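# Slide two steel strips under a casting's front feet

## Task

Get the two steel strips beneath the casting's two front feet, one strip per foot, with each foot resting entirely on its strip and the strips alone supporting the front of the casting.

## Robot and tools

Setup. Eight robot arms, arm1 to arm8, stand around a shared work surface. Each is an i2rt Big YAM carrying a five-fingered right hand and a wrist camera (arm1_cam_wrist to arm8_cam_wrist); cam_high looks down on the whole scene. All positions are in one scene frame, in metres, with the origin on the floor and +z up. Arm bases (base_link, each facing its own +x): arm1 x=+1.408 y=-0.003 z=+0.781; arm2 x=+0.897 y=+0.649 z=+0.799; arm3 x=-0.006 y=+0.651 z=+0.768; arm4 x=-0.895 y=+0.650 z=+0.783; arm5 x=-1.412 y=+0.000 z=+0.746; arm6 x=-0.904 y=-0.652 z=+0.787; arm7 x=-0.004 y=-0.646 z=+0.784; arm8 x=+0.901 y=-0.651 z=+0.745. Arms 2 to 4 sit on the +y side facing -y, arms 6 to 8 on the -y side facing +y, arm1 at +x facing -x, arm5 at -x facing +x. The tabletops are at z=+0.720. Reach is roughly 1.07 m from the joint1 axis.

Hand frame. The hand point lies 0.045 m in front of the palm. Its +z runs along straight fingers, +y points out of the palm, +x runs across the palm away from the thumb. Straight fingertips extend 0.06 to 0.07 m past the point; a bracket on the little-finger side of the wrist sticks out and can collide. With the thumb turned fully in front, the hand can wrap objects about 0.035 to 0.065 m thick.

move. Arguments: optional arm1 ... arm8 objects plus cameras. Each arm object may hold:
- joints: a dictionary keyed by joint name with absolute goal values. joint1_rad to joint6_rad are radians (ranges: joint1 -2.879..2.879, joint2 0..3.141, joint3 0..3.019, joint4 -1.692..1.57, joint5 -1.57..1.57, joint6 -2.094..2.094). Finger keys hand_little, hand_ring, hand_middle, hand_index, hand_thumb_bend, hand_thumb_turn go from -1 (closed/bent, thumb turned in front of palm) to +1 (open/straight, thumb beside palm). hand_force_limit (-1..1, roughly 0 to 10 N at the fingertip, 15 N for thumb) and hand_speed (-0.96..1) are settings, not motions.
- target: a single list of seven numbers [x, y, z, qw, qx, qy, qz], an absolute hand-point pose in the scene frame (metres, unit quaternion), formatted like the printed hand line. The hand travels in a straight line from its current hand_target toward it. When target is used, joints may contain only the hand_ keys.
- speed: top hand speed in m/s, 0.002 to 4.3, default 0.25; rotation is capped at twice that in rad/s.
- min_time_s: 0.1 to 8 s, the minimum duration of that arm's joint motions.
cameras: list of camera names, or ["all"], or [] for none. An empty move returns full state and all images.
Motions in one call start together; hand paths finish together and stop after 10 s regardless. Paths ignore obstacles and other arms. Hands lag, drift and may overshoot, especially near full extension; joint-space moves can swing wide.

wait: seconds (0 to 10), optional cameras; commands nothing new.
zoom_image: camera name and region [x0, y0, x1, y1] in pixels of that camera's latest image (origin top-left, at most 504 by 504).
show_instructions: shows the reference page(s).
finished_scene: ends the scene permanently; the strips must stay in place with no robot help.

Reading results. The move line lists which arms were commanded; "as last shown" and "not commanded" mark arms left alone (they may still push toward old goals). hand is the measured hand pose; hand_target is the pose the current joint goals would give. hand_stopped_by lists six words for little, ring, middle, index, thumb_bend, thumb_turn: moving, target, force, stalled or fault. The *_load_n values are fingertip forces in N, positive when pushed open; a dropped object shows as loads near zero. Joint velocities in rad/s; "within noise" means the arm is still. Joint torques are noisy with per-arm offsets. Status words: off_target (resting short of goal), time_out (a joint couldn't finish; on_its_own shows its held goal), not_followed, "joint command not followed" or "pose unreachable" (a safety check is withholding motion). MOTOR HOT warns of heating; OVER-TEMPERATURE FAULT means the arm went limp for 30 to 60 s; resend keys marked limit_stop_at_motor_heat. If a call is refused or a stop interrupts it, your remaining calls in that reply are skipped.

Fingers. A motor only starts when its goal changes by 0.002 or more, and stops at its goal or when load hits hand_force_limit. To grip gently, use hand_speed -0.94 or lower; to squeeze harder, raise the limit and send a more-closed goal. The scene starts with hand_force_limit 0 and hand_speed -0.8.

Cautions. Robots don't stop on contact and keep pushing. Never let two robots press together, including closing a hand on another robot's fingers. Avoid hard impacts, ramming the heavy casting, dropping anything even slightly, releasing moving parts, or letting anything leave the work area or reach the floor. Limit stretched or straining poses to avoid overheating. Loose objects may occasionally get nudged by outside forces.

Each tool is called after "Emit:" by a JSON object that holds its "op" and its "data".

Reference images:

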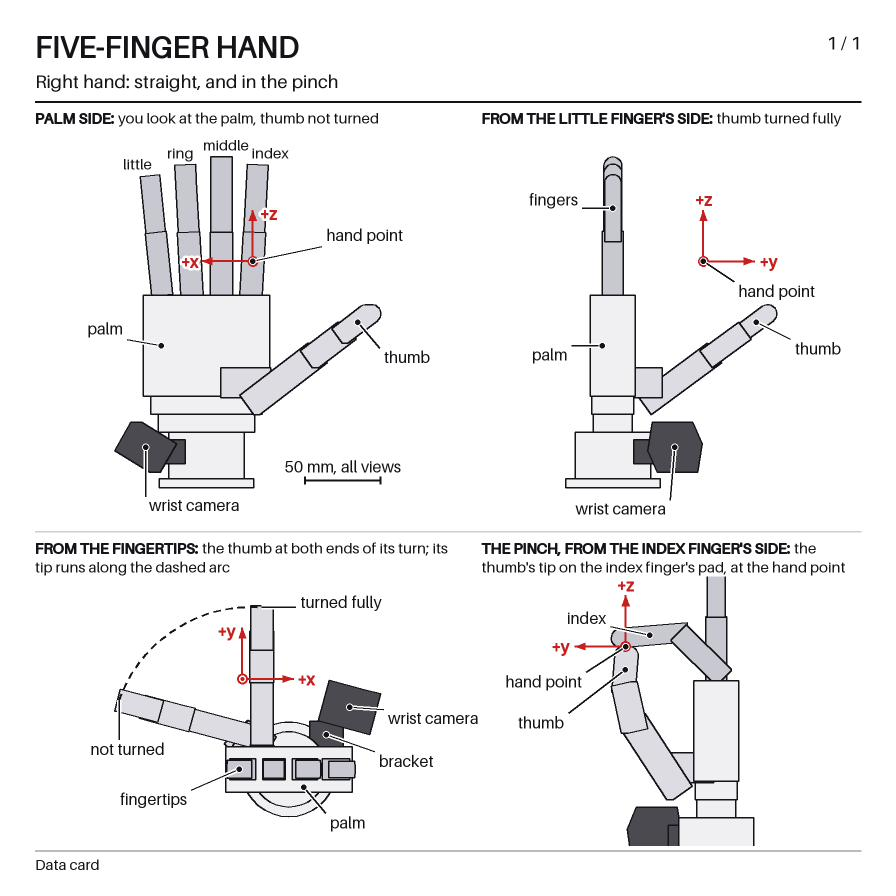

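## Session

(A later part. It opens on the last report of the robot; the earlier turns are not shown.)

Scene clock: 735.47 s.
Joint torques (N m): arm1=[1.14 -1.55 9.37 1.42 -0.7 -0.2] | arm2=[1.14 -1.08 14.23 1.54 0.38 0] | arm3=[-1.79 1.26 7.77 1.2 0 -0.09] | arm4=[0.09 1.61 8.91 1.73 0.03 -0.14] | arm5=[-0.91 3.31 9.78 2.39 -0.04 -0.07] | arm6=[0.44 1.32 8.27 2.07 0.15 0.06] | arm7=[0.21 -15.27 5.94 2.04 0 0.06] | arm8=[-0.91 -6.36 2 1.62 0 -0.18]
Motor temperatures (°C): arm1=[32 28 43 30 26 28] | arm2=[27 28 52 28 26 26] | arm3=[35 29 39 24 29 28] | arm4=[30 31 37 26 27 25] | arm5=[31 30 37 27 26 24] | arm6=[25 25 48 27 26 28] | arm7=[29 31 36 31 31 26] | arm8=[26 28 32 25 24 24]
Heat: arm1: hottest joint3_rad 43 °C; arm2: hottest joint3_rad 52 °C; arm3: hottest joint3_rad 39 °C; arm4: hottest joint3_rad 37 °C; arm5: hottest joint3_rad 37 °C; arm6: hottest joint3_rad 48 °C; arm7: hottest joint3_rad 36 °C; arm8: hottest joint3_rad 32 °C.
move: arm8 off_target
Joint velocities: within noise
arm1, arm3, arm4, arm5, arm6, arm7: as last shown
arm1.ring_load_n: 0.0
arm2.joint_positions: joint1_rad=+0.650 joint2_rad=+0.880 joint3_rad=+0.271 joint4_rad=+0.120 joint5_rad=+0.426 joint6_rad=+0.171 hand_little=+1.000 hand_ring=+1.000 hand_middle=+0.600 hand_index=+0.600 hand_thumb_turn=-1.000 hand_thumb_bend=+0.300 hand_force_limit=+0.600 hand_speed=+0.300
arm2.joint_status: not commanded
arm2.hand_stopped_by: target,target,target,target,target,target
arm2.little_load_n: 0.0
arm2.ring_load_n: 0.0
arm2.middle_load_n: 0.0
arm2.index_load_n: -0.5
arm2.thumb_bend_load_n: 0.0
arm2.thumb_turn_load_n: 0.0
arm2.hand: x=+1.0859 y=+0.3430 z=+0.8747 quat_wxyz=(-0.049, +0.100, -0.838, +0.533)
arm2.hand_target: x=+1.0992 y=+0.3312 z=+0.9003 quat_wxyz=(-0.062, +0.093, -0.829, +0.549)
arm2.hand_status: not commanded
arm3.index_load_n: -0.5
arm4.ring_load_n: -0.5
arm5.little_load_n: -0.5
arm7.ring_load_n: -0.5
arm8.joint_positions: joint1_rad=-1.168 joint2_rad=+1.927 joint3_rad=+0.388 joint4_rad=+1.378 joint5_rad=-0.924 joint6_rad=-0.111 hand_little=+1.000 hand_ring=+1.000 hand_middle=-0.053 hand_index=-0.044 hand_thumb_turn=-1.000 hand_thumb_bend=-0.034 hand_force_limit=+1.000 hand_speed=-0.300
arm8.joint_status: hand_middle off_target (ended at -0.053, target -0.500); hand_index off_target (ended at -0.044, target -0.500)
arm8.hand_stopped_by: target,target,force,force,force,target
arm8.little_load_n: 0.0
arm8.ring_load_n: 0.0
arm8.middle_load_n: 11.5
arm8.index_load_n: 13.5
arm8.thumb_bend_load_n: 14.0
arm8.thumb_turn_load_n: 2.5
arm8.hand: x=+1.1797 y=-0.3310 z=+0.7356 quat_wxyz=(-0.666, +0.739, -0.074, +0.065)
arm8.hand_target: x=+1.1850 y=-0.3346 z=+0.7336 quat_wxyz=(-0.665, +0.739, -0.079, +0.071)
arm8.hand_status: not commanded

Emit:
{"op": "move", "data": {"arm8": {"target": [1.185, -0.3346, 0.775, 0.6653, -0.7389, 0.079, -0.0711], "speed": 0.05}, "cameras": ["arm8_cam_wrist"]}}

Scene clock: 739.27 s.
Joint torques (N m): arm1=[1.2 -1.73 9.35 1.43 -0.69 -0.2] | arm2=[1.08 -1.08 14.26 1.54 0.38 0] | arm3=[-0.85 1.67 7.92 1.29 0.09 -0.07] | arm4=[-0.03 1.67 8.91 1.68 0.04 -0.14] | arm5=[-1.08 2.55 9.74 2.4 -0.05 -0.07] | arm6=[0.44 1.44 8.28 2.07 0.15 0.06] | arm7=[0.38 -15.21 5.9 2.1 -0.01 0.06] | arm8=[-0.91 -10.75 2.97 2.78 -1.02 0.1]
Motor temperatures (°C): arm1=[32 28 43 30 26 28] | arm2=[27 28 52 28 26 26] | arm3=[35 29 39 24 29 28] | arm4=[30 31 37 26 27 25] | arm5=[31 30 37 27 26 24] | arm6=[25 25 48 27 26 28] | arm7=[29 31 36 31 31 26] | arm8=[26 28 32 25 24 24]
Heat: arm1: hottest joint3_rad 43 °C; arm2: hottest joint3_rad 52 °C; arm3: hottest joint3_rad 39 °C; arm4: hottest joint3_rad 37 °C; arm5: hottest joint3_rad 37 °C; arm6: hottest joint3_rad 48 °C; arm7: hottest joint3_rad 36 °C; arm8: hottest joint3_rad 32 °C.
move: arm8 off_target
Joint velocities: within noise
arm1, arm2, arm3, arm4, arm5, arm6, arm7: as last shown
arm2.index_load_n: 0.0
arm3.index_load_n: 0.0
arm4.ring_load_n: 0.0
arm5.little_load_n: 0.0
arm6.middle_load_n: 0.5
arm7.ring_load_n: 0.0
arm7.middle_load_n: -0.5
arm8.joint_positions: joint1_rad=-1.168 joint2_rad=+1.809 joint3_rad=+0.369 joint4_rad=+1.174 joint5_rad=-0.897 joint6_rad=-0.142 hand_little=+1.000 hand_ring=+1.000 hand_middle=-0.053 hand_index=-0.044 hand_thumb_turn=-1.000 hand_thumb_bend=-0.034 hand_force_limit=+1.000 hand_speed=-0.300
arm8.joint_status: not commanded
arm8.hand_stopped_by: target,target,force,force,force,target
arm8.little_load_n: 0.0
arm8.ring_load_n: 0.0
arm8.middle_load_n: 11.0
arm8.index_load_n: 11.0
arm8.thumb_bend_load_n: 15.0
arm8.thumb_turn_load_n: 1.0
arm8.hand: x=+1.1744 y=-0.3379 z=+0.7405 quat_wxyz=(-0.642, +0.758, -0.102, +0.051)
arm8.hand_target: x=+1.1842 y=-0.3345 z=+0.7727 quat_wxyz=(-0.665, +0.740, -0.078, +0.071)
arm8.hand_status: off_target (0.036 m and 5.0 deg from the pose sent, 0.040 m and 0.9 deg at the start)

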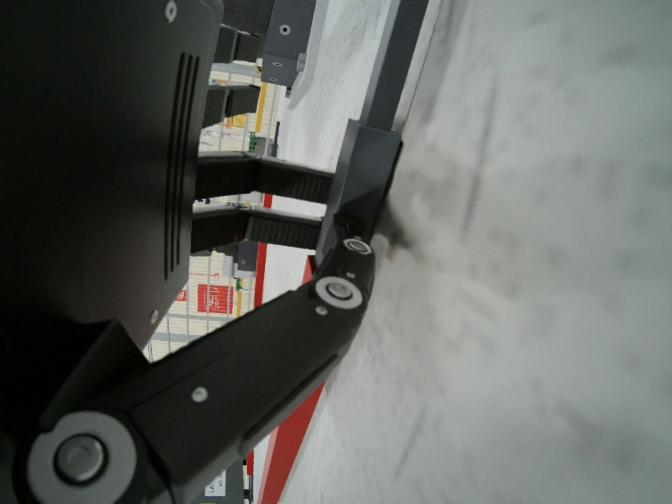

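Emit:
{"op": "move", "data": {"arm8": {"target": [1.19, -0.333, 0.80, 0.6653, -0.7389, 0.079, -0.0711], "speed": 0.05}, "cameras": ["arm8_cam_wrist"]}}

Scene clock: 746.77 s.
Joint torques (N m): arm1=[1.14 -1.67 9.39 1.46 -0.69 -0.21] | arm2=[1.2 -1.08 14.24 1.52 0.38 0] | arm3=[-1.03 0.79 8.13 1.42 0.09 -0.13] | arm4=[-0.21 1.44 8.95 1.65 0.05 -0.14] | arm5=[-0.67 3.43 9.73 2.36 -0.06 -0.07] | arm6=[0.38 1.38 8.28 2.06 0.16 0.06] | arm7=[0.32 -15.21 5.96 2.09 -0.01 0.06] | arm8=[-0.62 -5.01 5.74 1.74 -0.21 -0.06]
Motor temperatures (°C): arm1=[32 28 44 30 26 28] | arm2=[27 28 52 28 26 26] | arm3=[35 29 39 24 29 28] | arm4=[30 31 37 26 27 25] | arm5=[31 30 37 27 26 24] | arm6=[25 25 49 27 26 28] | arm7=[29 31 35 31 31 26] | arm8=[26 29 32 25 24 25]
Heat: arm1: hottest joint3_rad 44 °C; arm2: hottest joint3_rad 52 °C; arm3: hottest joint3_rad 39 °C; arm4: hottest joint3_rad 37 °C; arm5: hottest joint3_rad 37 °C; arm6: hottest joint3_rad 49 °C; arm7: hottest joint3_rad 35 °C; arm8: hottest joint3_rad 32 °C.
move: arm8 off_target
Joint velocities: within noise
arm1.joint_positions: joint1_rad=-0.445 joint2_rad=+0.771 joint3_rad=+0.763 joint4_rad=-0.780 joint5_rad=-0.893 joint6_rad=-1.827 hand_little=+1.000 hand_ring=+1.000 hand_middle=+1.000 hand_index=+1.000 hand_thumb_turn=+1.000 hand_thumb_bend=+1.000 hand_force_limit=+0.000 hand_speed=-0.800
arm1.joint_status: not commanded
arm1.hand_stopped_by: target,target,target,target,target,target
arm1.little_load_n: 0.0
arm1.ring_load_n: 0.0
arm1.middle_load_n: 0.0
arm1.index_load_n: 0.0
arm1.thumb_bend_load_n: 0.0
arm1.thumb_turn_load_n: 0.0
arm1.hand: x=+1.0537 y=+0.0459 z=+1.0401 quat_wxyz=(-0.465, -0.085, +0.845, -0.250)
arm1.hand_target: x=+1.0503 y=+0.0498 z=+1.0500 quat_wxyz=(-0.478, -0.093, +0.840, -0.241)
arm1.hand_status: not commanded
arm2, arm3, arm4, arm5, arm6: as last shown
arm2.middle_load_n: -0.5
arm5.ring_load_n: -0.5
arm6.middle_load_n: 0.0
arm7.joint_positions: joint1_rad=-0.941 joint2_rad=+2.053 joint3_rad=+0.762 joint4_rad=+1.251 joint5_rad=-0.889 joint6_rad=+0.007 hand_little=+1.000 hand_ring=+1.000 hand_middle=+1.000 hand_index=+1.000 hand_thumb_turn=+1.000 hand_thumb_bend=+1.000 hand_force_limit=+0.000 hand_speed=-0.800
arm7.joint_status: not commanded
arm7.hand_stopped_by: target,target,target,target,target,target
arm7.little_load_n: 0.0
arm7.ring_load_n: 0.0
arm7.middle_load_n: 0.0
arm7.index_load_n: 0.0
arm7.thumb_bend_load_n: 0.0
arm7.thumb_turn_load_n: 0.0
arm7.hand: x=+0.3042 y=-0.1799 z=+0.7845 quat_wxyz=(-0.696, +0.718, -0.011, -0.008)
arm7.hand_target: x=+0.3097 y=-0.1704 z=+0.8002 quat_wxyz=(-0.707, +0.707, +0.000, +0.000)
arm7.hand_status: not commanded
arm8.joint_positions: joint1_rad=-1.177 joint2_rad=+1.621 joint3_rad=+0.370 joint4_rad=+1.063 joint5_rad=-0.924 joint6_rad=-0.126 hand_little=+1.000 hand_ring=+1.000 hand_middle=-0.054 hand_index=-0.045 hand_thumb_turn=-1.000 hand_thumb_bend=-0.038 hand_force_limit=+1.000 hand_speed=-0.300
arm8.joint_status: not commanded
arm8.hand_stopped_by: target,target,force,force,force,target
arm8.little_load_n: 0.0
arm8.ring_load_n: 0.0
arm8.middle_load_n: 0.0
arm8.index_load_n: 0.0
arm8.thumb_bend_load_n: 0.0
arm8.thumb_turn_load_n: 0.0
arm8.hand: x=+1.1793 y=-0.3346 z=+0.7935 quat_wxyz=(-0.660, +0.744, -0.080, +0.064)
arm8.hand_target: x=+1.1900 y=-0.3332 z=+0.8002 quat_wxyz=(-0.665, +0.739, -0.079, +0.071)
arm8.hand_status: off_target (0.013 m and 1.2 deg from the pose sent, 0.062 m and 4.9 deg at the start)

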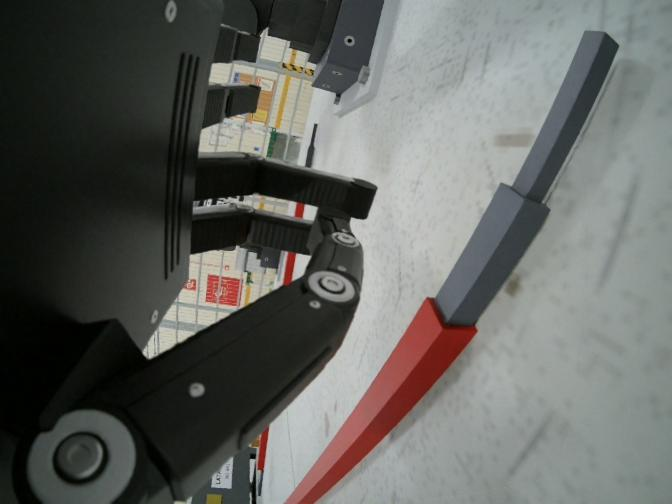

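Emit:
{"op": "zoom_image", "data": {"camera": "arm8_cam_wrist", "region": [380, 0, 672, 400]}}

Emit:
{"op": "move", "data": {"cameras": ["cam_high", "arm2_cam_wrist", "arm1_cam_wrist"]}}

Scaled by 1.260 from the camera's image (finer frame: 960x720).

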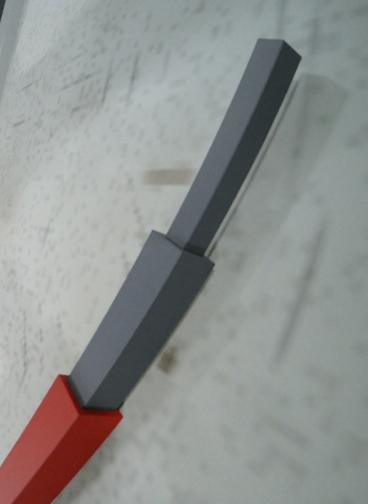

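Scene clock: 786.90 s.
Joint torques (N m): arm1=[1.14 -1.61 9.37 1.43 -0.69 -0.21] | arm2=[1.08 -1.08 14.26 1.55 0.39 0] | arm3=[-1.38 1.96 7.8 1.39 0.09 -0.11] | arm4=[-0.03 1.79 8.92 1.65 0.04 -0.14] | arm5=[-0.62 3.08 9.84 2.37 -0.04 -0.06] | arm6=[0.44 1.38 8.29 2.09 0.16 0.06] | arm7=[0.21 -15.33 5.91 2.07 -0.01 0.05] | arm8=[-0.56 -5.36 5.71 1.74 -0.21 -0.07]
Motor temperatures (°C): arm1=[32 27 44 30 26 28] | arm2=[27 28 52 28 26 25] | arm3=[35 29 39 24 29 28] | arm4=[30 31 37 26 27 25] | arm5=[31 30 37 27 26 24] | arm6=[25 25 49 27 26 28] | arm7=[29 31 35 31 31 25] | arm8=[26 29 33 25 24 24]
Heat: arm1: hottest joint3_rad 44 °C; arm2: hottest joint3_rad 52 °C; arm3: hottest joint3_rad 39 °C; arm4: hottest joint3_rad 37 °C; arm5: hottest joint3_rad 37 °C; arm6: hottest joint3_rad 49 °C; arm7: hottest joint3_rad 35 °C; arm8: hottest joint3_rad 33 °C.
Joint velocities: within noise
arm1.joint_positions: joint1_rad=-0.445 joint2_rad=+0.771 joint3_rad=+0.763 joint4_rad=-0.780 joint5_rad=-0.893 joint6_rad=-1.827 hand_little=+1.000 hand_ring=+1.000 hand_middle=+1.000 hand_index=+1.000 hand_thumb_turn=+1.000 hand_thumb_bend=+1.000 hand_force_limit=+0.000 hand_speed=-0.800
arm1.joint_status: not commanded
arm1.hand_stopped_by: target,target,target,target,target,target
arm1.little_load_n: 0.0
arm1.ring_load_n: 0.0
arm1.middle_load_n: 0.0
arm1.index_load_n: 0.0
arm1.thumb_bend_load_n: 0.0
arm1.thumb_turn_load_n: 0.0
arm1.hand: x=+1.0537 y=+0.0459 z=+1.0401 quat_wxyz=(-0.465, -0.085, +0.845, -0.250) (m; scene frame)
arm1.hand_target: x=+1.0503 y=+0.0498 z=+1.0500 quat_wxyz=(-0.478, -0.093, +0.840, -0.241) (m; scene frame)
arm1.hand_status: not commanded
arm2.joint_positions: joint1_rad=+0.650 joint2_rad=+0.880 joint3_rad=+0.271 joint4_rad=+0.120 joint5_rad=+0.426 joint6_rad=+0.171 hand_little=+1.000 hand_ring=+1.000 hand_middle=+0.600 hand_index=+0.600 hand_thumb_turn=-1.000 hand_thumb_bend=+0.300 hand_force_limit=+0.600 hand_speed=+0.300
arm2.joint_status: not commanded
arm2.hand_stopped_by: target,target,target,target,target,target
arm2.little_load_n: 0.0
arm2.ring_load_n: 0.0
arm2.middle_load_n: 0.0
arm2.index_load_n: 0.0
arm2.thumb_bend_load_n: 0.0
arm2.thumb_turn_load_n: 0.0
arm2.hand: x=+1.0859 y=+0.3430 z=+0.8747 quat_wxyz=(-0.049, +0.100, -0.838, +0.533) (m; scene frame)
arm2.hand_target: x=+1.0992 y=+0.3312 z=+0.9003 quat_wxyz=(-0.062, +0.093, -0.829, +0.549) (m; scene frame)
arm2.hand_status: not commanded
arm3.joint_positions: joint1_rad=-0.143 joint2_rad=+0.630 joint3_rad=+1.453 joint4_rad=-1.273 joint5_rad=+0.068 joint6_rad=-1.049 hand_little=+1.000 hand_ring=+1.000 hand_middle=+1.000 hand_index=+1.000 hand_thumb_turn=+1.000 hand_thumb_bend=+1.000 hand_force_limit=+0.000 hand_speed=-0.800
arm3.joint_status: not commanded
arm3.hand_stopped_by: target,target,target,target,target,target
arm3.little_load_n: 0.0
arm3.ring_load_n: 0.0
arm3.middle_load_n: 0.0
arm3.index_load_n: 0.0
arm3.thumb_bend_load_n: 0.0
arm3.thumb_turn_load_n: 0.0
arm3.hand: x=-0.1053 y=+0.4353 z=+1.2896 quat_wxyz=(+0.325, +0.336, -0.778, +0.421) (m; scene frame)
arm3.hand_target: x=-0.1051 y=+0.4368 z=+1.2986 quat_wxyz=(+0.330, +0.333, -0.773, +0.428) (m; scene frame)
arm3.hand_status: not commanded
arm4.joint_positions: joint1_rad=+0.343 joint2_rad=+0.602 joint3_rad=+1.329 joint4_rad=-1.163 joint5_rad=-0.020 joint6_rad=-1.080 hand_little=+1.000 hand_ring=+1.000 hand_middle=+1.000 hand_index=+1.000 hand_thumb_turn=+1.000 hand_thumb_bend=+1.000 hand_force_limit=+0.000 hand_speed=-0.800
arm4.joint_status: not commanded
arm4.hand_stopped_by: target,target,target,target,target,target
arm4.little_load_n: 0.0
arm4.ring_load_n: 0.0
arm4.middle_load_n: 0.0
arm4.index_load_n: 0.0
arm4.thumb_bend_load_n: 0.0
arm4.thumb_turn_load_n: 0.0
arm4.hand: x=-0.8393 y=+0.4005 z=+1.2738 quat_wxyz=(+0.182, +0.559, -0.631, +0.506) (m; scene frame)
arm4.hand_target: x=-0.8397 y=+0.4016 z=+1.2840 quat_wxyz=(+0.185, +0.555, -0.626, +0.515) (m; scene frame)
arm4.hand_status: not commanded
arm5.joint_positions: joint1_rad=+0.438 joint2_rad=+0.625 joint3_rad=+1.349 joint4_rad=-1.251 joint5_rad=-0.254 joint6_rad=-0.999 hand_little=+1.000 hand_ring=+1.000 hand_middle=+1.000 hand_index=+1.000 hand_thumb_turn=+1.000 hand_thumb_bend=+1.000 hand_force_limit=+0.000 hand_speed=-0.800
arm5.joint_status: not commanded
arm5.hand_stopped_by: target,target,target,target,target,target
arm5.little_load_n: 0.0
arm5.ring_load_n: 0.0
arm5.middle_load_n: 0.0
arm5.index_load_n: 0.0
arm5.thumb_bend_load_n: 0.0
arm5.thumb_turn_load_n: 0.0
arm5.hand: x=-1.2023 y=+0.1277 z=+1.2197 quat_wxyz=(-0.345, +0.862, +0.025, +0.372) (m; scene frame)
arm5.hand_target: x=-1.2027 y=+0.1275 z=+1.2290 quat_wxyz=(-0.349, +0.856, +0.027, +0.380) (m; scene frame)
arm5.hand_status: not commanded
arm6.joint_positions: joint1_rad=-0.375 joint2_rad=+0.618 joint3_rad=+1.405 joint4_rad=-1.167 joint5_rad=+0.287 joint6_rad=-1.422 hand_little=+1.000 hand_ring=+1.000 hand_middle=+1.000 hand_index=+1.000 hand_thumb_turn=+1.000 hand_thumb_bend=+1.000 hand_force_limit=+0.000 hand_speed=-0.800
arm6.joint_status: not commanded
arm6.hand_stopped_by: target,target,target,target,target,target
arm6.little_load_n: 0.0
arm6.ring_load_n: 0.0
arm6.middle_load_n: 0.0
arm6.index_load_n: 0.0
arm6.thumb_bend_load_n: 0.0
arm6.thumb_turn_load_n: 0.0
arm6.hand: x=-0.7223 y=-0.4619 z=+1.3335 quat_wxyz=(-0.258, +0.745, +0.355, +0.501) (m; scene frame)
arm6.hand_target: x=-0.7230 y=-0.4639 z=+1.3457 quat_wxyz=(-0.267, +0.739, +0.350, +0.510) (m; scene frame)
arm6.hand_status: not commanded
arm7.joint_positions: joint1_rad=-0.941 joint2_rad=+2.053 joint3_rad=+0.762 joint4_rad=+1.251 joint5_rad=-0.889 joint6_rad=+0.007 hand_little=+1.000 hand_ring=+1.000 hand_middle=+1.000 hand_index=+1.000 hand_thumb_turn=+1.000 hand_thumb_bend=+1.000 hand_force_limit=+0.000 hand_speed=-0.800
arm7.joint_status: not commanded
arm7.hand_stopped_by: target,target,target,target,target,target
arm7.little_load_n: 0.0
arm7.ring_load_n: 0.0
arm7.middle_load_n: 0.0
arm7.index_load_n: 0.0
arm7.thumb_bend_load_n: 0.0
arm7.thumb_turn_load_n: 0.0
arm7.hand: x=+0.3042 y=-0.1799 z=+0.7845 quat_wxyz=(-0.696, +0.718, -0.011, -0.008) (m; scene frame)
arm7.hand_target: x=+0.3097 y=-0.1704 z=+0.8002 quat_wxyz=(-0.707, +0.707, +0.000, +0.000) (m; scene frame)
arm7.hand_status: not commanded
arm8.joint_positions: joint1_rad=-1.177 joint2_rad=+1.621 joint3_rad=+0.370 joint4_rad=+1.063 joint5_rad=-0.924 joint6_rad=-0.125 hand_little=+1.000 hand_ring=+1.000 hand_middle=-0.054 hand_index=-0.045 hand_thumb_turn=-1.000 hand_thumb_bend=-0.038 hand_force_limit=+1.000 hand_speed=-0.300
arm8.joint_status: not commanded
arm8.hand_stopped_by: target,target,force,force,force,target
arm8.little_load_n: 0.0
arm8.ring_load_n: 0.0
arm8.middle_load_n: 0.0
arm8.index_load_n: 0.0
arm8.thumb_bend_load_n: 0.0
arm8.thumb_turn_load_n: 0.0
arm8.hand: x=+1.1793 y=-0.3346 z=+0.7935 quat_wxyz=(-0.660, +0.744, -0.080, +0.064) (m; scene frame)
arm8.hand_target: x=+1.1900 y=-0.3332 z=+0.8002 quat_wxyz=(-0.665, +0.739, -0.079, +0.071) (m; scene frame)
arm8.hand_status: off_target (0.013 m and 1.2 deg from the pose sent, 0.062 m and 4.9 deg at the start)
pictures: arm1_cam_wrist, arm2_cam_wrist, cam_high

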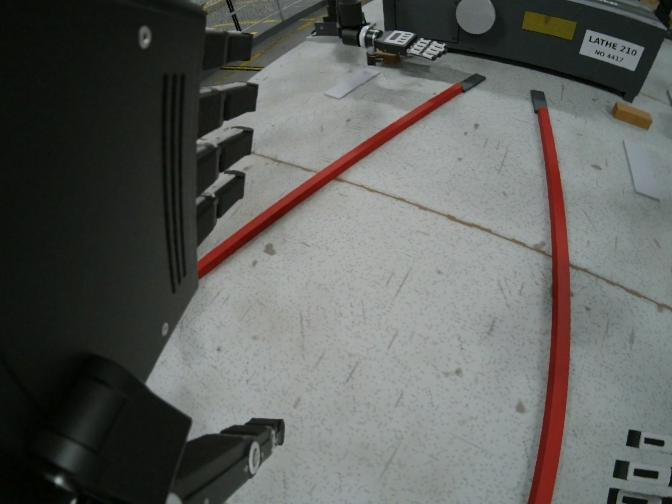

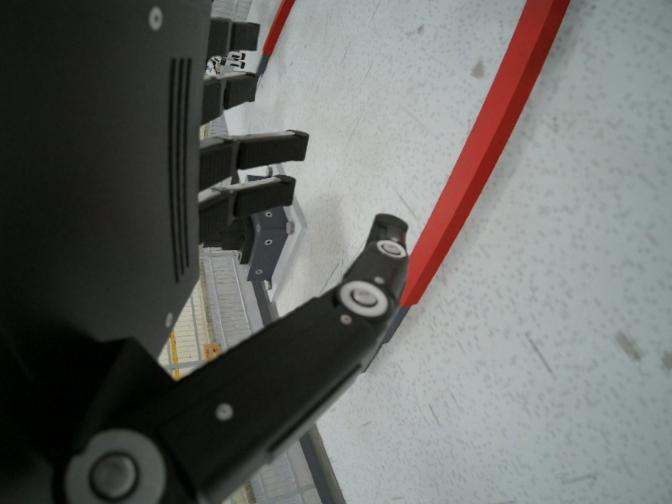

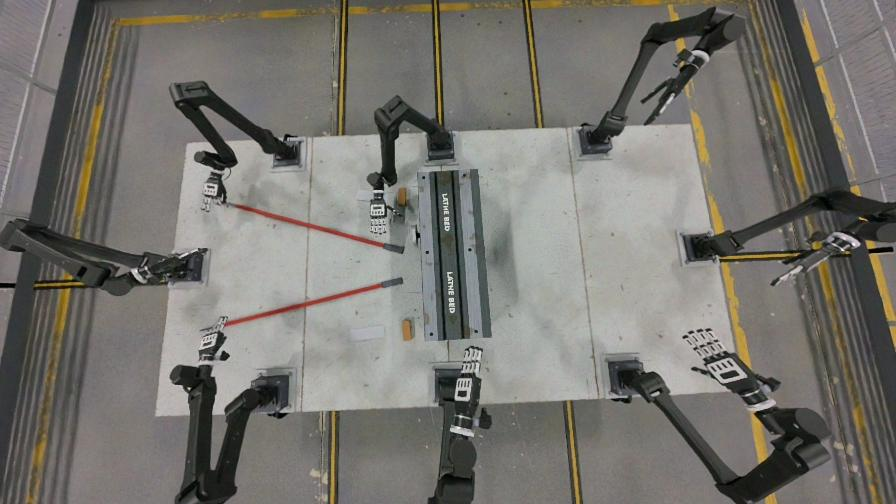

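Emit:
{"op": "move", "data": {"arm1": {"target": [1.125, -0.29, 0.92, -0.09023, 0.10021, 0.73636, -0.66302], "speed": 0.5, "joints": {"hand_speed": 0.2, "hand_index": 0.5, "hand_middle": 0.5, "hand_thumb_turn": -1, "hand_thumb_bend": 0.4, "hand_force_limit": 1.0}}, "arm8": {"target": [1.185, -0.365, 0.80, 0.66302, -0.73636, 0.10021, -0.09023], "speed": 0.15, "joints": {"hand_speed": 0.2, "hand_index": 0.35, "hand_middle": 0.35, "hand_thumb_bend": 0.1}}, "cameras": ["arm1_cam_wrist", "arm8_cam_wrist"]}}

Scene clock: 846.80 s.
Joint torques (N m): arm1=[2.14 -3.49 6.46 1.87 -0.05 0] | arm2=[1.14 -1.14 14.24 1.55 0.38 0] | arm3=[-1.49 1.14 7.77 1.4 0.09 -0.14] | arm4=[0.03 1.55 8.91 1.65 0.04 -0.14] | arm5=[-0.73 2.9 9.73 2.22 -0.07 -0.09] | arm6=[0.38 1.44 8.28 2.09 0.15 0.06] | arm7=[0.26 -15.15 5.94 2.06 0 0.05] | arm8=[-0.97 -6.18 3.41 2.4 -0.25 -0.13]
Motor temperatures (°C): arm1=[31 27 44 29 26 28] | arm2=[27 28 53 27 25 25] | arm3=[35 29 39 24 29 28] | arm4=[30 31 37 25 27 25] | arm5=[30 29 37 26 26 23] | arm6=[25 25 49 27 26 27] | arm7=[29 32 34 30 31 25] | arm8=[26 29 33 24 24 24]
Heat: arm1: hottest joint3_rad 44 °C; arm2: hottest joint3_rad 53 °C; arm3: hottest joint3_rad 39 °C; arm4: hottest joint3_rad 37 °C; arm5: hottest joint3_rad 37 °C; arm6: hottest joint3_rad 49 °C; arm7: hottest joint3_rad 34 °C; arm8: hottest joint3_rad 33 °C.
move: arm1 done; arm8 done
Joint velocities: within noise
arm1.joint_positions: joint1_rad=+0.354 joint2_rad=+1.191 joint3_rad=+0.382 joint4_rad=+0.633 joint5_rad=-0.949 joint6_rad=-0.132 hand_little=+1.000 hand_ring=+1.000 hand_middle=+0.500 hand_index=+0.500 hand_thumb_turn=-1.000 hand_thumb_bend=+0.400 hand_force_limit=+1.000 hand_speed=+0.200
arm1.joint_status: all done
arm1.hand_stopped_by: target,target,target,target,target,target
arm1.little_load_n: 0.0
arm1.ring_load_n: 0.0
arm1.middle_load_n: 0.0
arm1.index_load_n: 0.0
arm1.thumb_bend_load_n: 0.0
arm1.thumb_turn_load_n: 0.0
arm1.hand: x=+1.1249 y=-0.2884 z=+0.9200 quat_wxyz=(-0.091, +0.100, +0.738, -0.661)
arm1.hand_target: x=+1.1250 y=-0.2900 z=+0.9200 quat_wxyz=(-0.090, +0.100, +0.736, -0.663)
arm1.hand_status: done (0.002 m and 0.3 deg from the pose sent, 0.364 m and 69.6 deg at the start)
arm2, arm3, arm4, arm5, arm6, arm7: as last shown
arm2.index_load_n: -0.5
arm3.ring_load_n: -0.5
arm4.ring_load_n: -0.5
arm6.index_load_n: -0.5
arm8.joint_positions: joint1_rad=-1.248 joint2_rad=+1.595 joint3_rad=+0.324 joint4_rad=+1.070 joint5_rad=-0.941 joint6_rad=-0.125 hand_little=+1.000 hand_ring=+1.000 hand_middle=+0.350 hand_index=+0.350 hand_thumb_turn=-1.000 hand_thumb_bend=+0.100 hand_force_limit=+1.000 hand_speed=+0.200
arm8.joint_status: all done
arm8.hand_stopped_by: target,target,target,target,target,target
arm8.little_load_n: 0.0
arm8.ring_load_n: 0.0
arm8.middle_load_n: 0.0
arm8.index_load_n: 0.0
arm8.thumb_bend_load_n: 0.0
arm8.thumb_turn_load_n: 0.0
arm8.hand: x=+1.1807 y=-0.3613 z=+0.7919 quat_wxyz=(-0.657, +0.742, -0.105, +0.077)
arm8.hand_target: x=+1.1850 y=-0.3649 z=+0.7998 quat_wxyz=(-0.663, +0.737, -0.100, +0.090)
arm8.hand_status: done (0.010 m and 1.9 deg from the pose sent, 0.032 m and 3.9 deg at the start)

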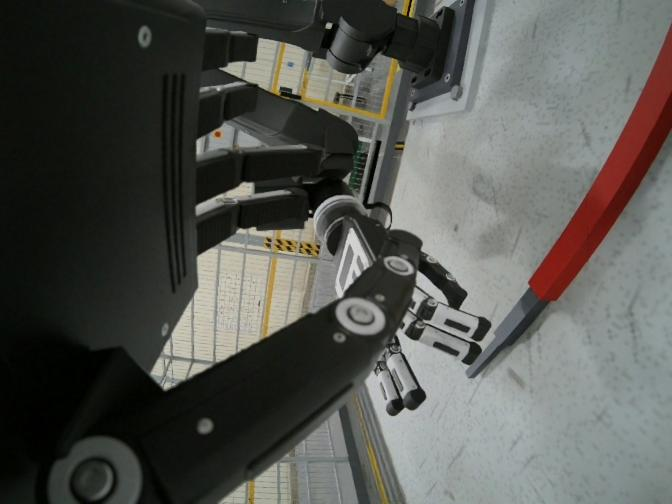

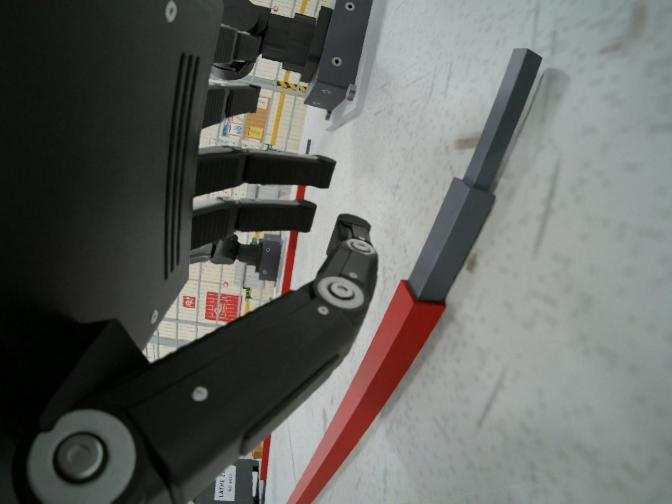

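Emit:
{"op": "move", "data": {"arm1": {"target": [1.1205, -0.3265, 0.80, -0.09023, 0.10021, 0.73636, -0.66302], "speed": 0.15, "joints": {"hand_index": 0.3, "hand_middle": 0.3, "hand_thumb_bend": 0.1}}, "arm8": {"target": [1.187, -0.372, 0.736, 0.66302, -0.73636, 0.10021, -0.09023], "speed": 0.1}, "cameras": ["arm1_cam_wrist", "arm8_cam_wrist"]}}

Scene clock: 859.93 s.
Joint torques (N m): arm1=[2.61 -7.18 3.69 1.85 -0.04 -0.03] | arm2=[1.14 -1.14 14.26 1.57 0.39 0] | arm3=[-1.32 2.55 7.95 1.4 0.08 -0.13] | arm4=[-0.15 1.61 8.9 1.62 0.04 -0.14] | arm5=[-1.08 3.02 9.78 2.48 -0.06 -0.06] | arm6=[0.44 1.38 8.28 2.07 0.15 0.07] | arm7=[0.21 -15.33 5.93 2.04 0 0.06] | arm8=[-1.03 -5.6 2.07 2.5 -0.25 -0.13]
Motor temperatures (°C): arm1=[31 27 43 29 25 28] | arm2=[27 28 54 27 25 25] | arm3=[35 29 39 24 29 28] | arm4=[30 31 37 25 27 25] | arm5=[30 29 37 26 26 23] | arm6=[25 25 49 27 26 27] | arm7=[28 32 34 30 31 25] | arm8=[26 28 33 25 24 24]
Heat: arm1: hottest joint3_rad 43 °C; arm2: hottest joint3_rad 54 °C; arm3: hottest joint3_rad 39 °C; arm4: hottest joint3_rad 37 °C; arm5: hottest joint3_rad 37 °C; arm6: hottest joint3_rad 49 °C; arm7: hottest joint3_rad 34 °C; arm8: hottest joint3_rad 33 °C.
move: arm1 off_target; arm8 done
Joint velocities: within noise
arm1.joint_positions: joint1_rad=+0.462 joint2_rad=+1.784 joint3_rad=+0.348 joint4_rad=+1.259 joint5_rad=-0.836 joint6_rad=-0.104 hand_little=+1.000 hand_ring=+1.000 hand_middle=+0.300 hand_index=+0.300 hand_thumb_turn=-1.000 hand_thumb_bend=+0.100 hand_force_limit=+1.000 hand_speed=+0.200
arm1.joint_status: all done
arm1.hand_stopped_by: target,target,target,target,target,target
arm1.little_load_n: 0.0
arm1.ring_load_n: 0.0
arm1.middle_load_n: 0.0
arm1.index_load_n: 0.0
arm1.thumb_bend_load_n: 0.0
arm1.thumb_turn_load_n: 0.5
arm1.hand: x=+1.1257 y=-0.3190 z=+0.7935 quat_wxyz=(-0.086, +0.109, +0.742, -0.656)
arm1.hand_target: x=+1.1206 y=-0.3263 z=+0.8002 quat_wxyz=(-0.090, +0.100, +0.736, -0.663)
arm1.hand_status: off_target (0.011 m and 1.6 deg from the pose sent, 0.126 m and 0.3 deg at the start)
arm2, arm3, arm4, arm5, arm6, arm7: as last shown
arm2.index_load_n: 0.0
arm3.ring_load_n: 0.0
arm4.ring_load_n: 0.0
arm6.index_load_n: 0.0
arm7.index_load_n: -0.5
arm7.thumb_turn_load_n: -0.5
arm8.joint_positions: joint1_rad=-1.270 joint2_rad=+1.909 joint3_rad=+0.324 joint4_rad=+1.390 joint5_rad=-0.964 joint6_rad=-0.131 hand_little=+1.000 hand_ring=+1.000 hand_middle=+0.350 hand_index=+0.350 hand_thumb_turn=-1.000 hand_thumb_bend=+0.100 hand_force_limit=+1.000 hand_speed=+0.200
arm8.joint_status: not commanded
arm8.hand_stopped_by: target,target,target,target,target,target
arm8.little_load_n: 0.0
arm8.ring_load_n: 0.0
arm8.middle_load_n: 0.0
arm8.index_load_n: 0.0
arm8.thumb_bend_load_n: 0.0
arm8.thumb_turn_load_n: 0.0
arm8.hand: x=+1.1791 y=-0.3694 z=+0.7342 quat_wxyz=(-0.660, +0.740, -0.102, +0.080)
arm8.hand_target: x=+1.1869 y=-0.3720 z=+0.7360 quat_wxyz=(-0.663, +0.737, -0.100, +0.090)
arm8.hand_status: done (0.009 m and 1.4 deg from the pose sent, 0.057 m and 1.9 deg at the start)

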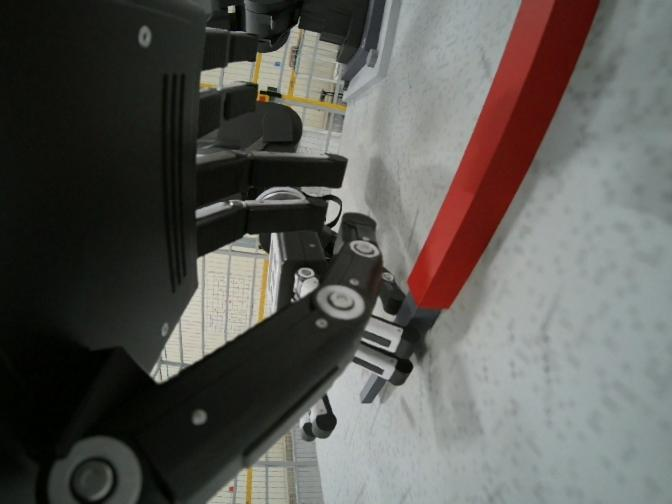

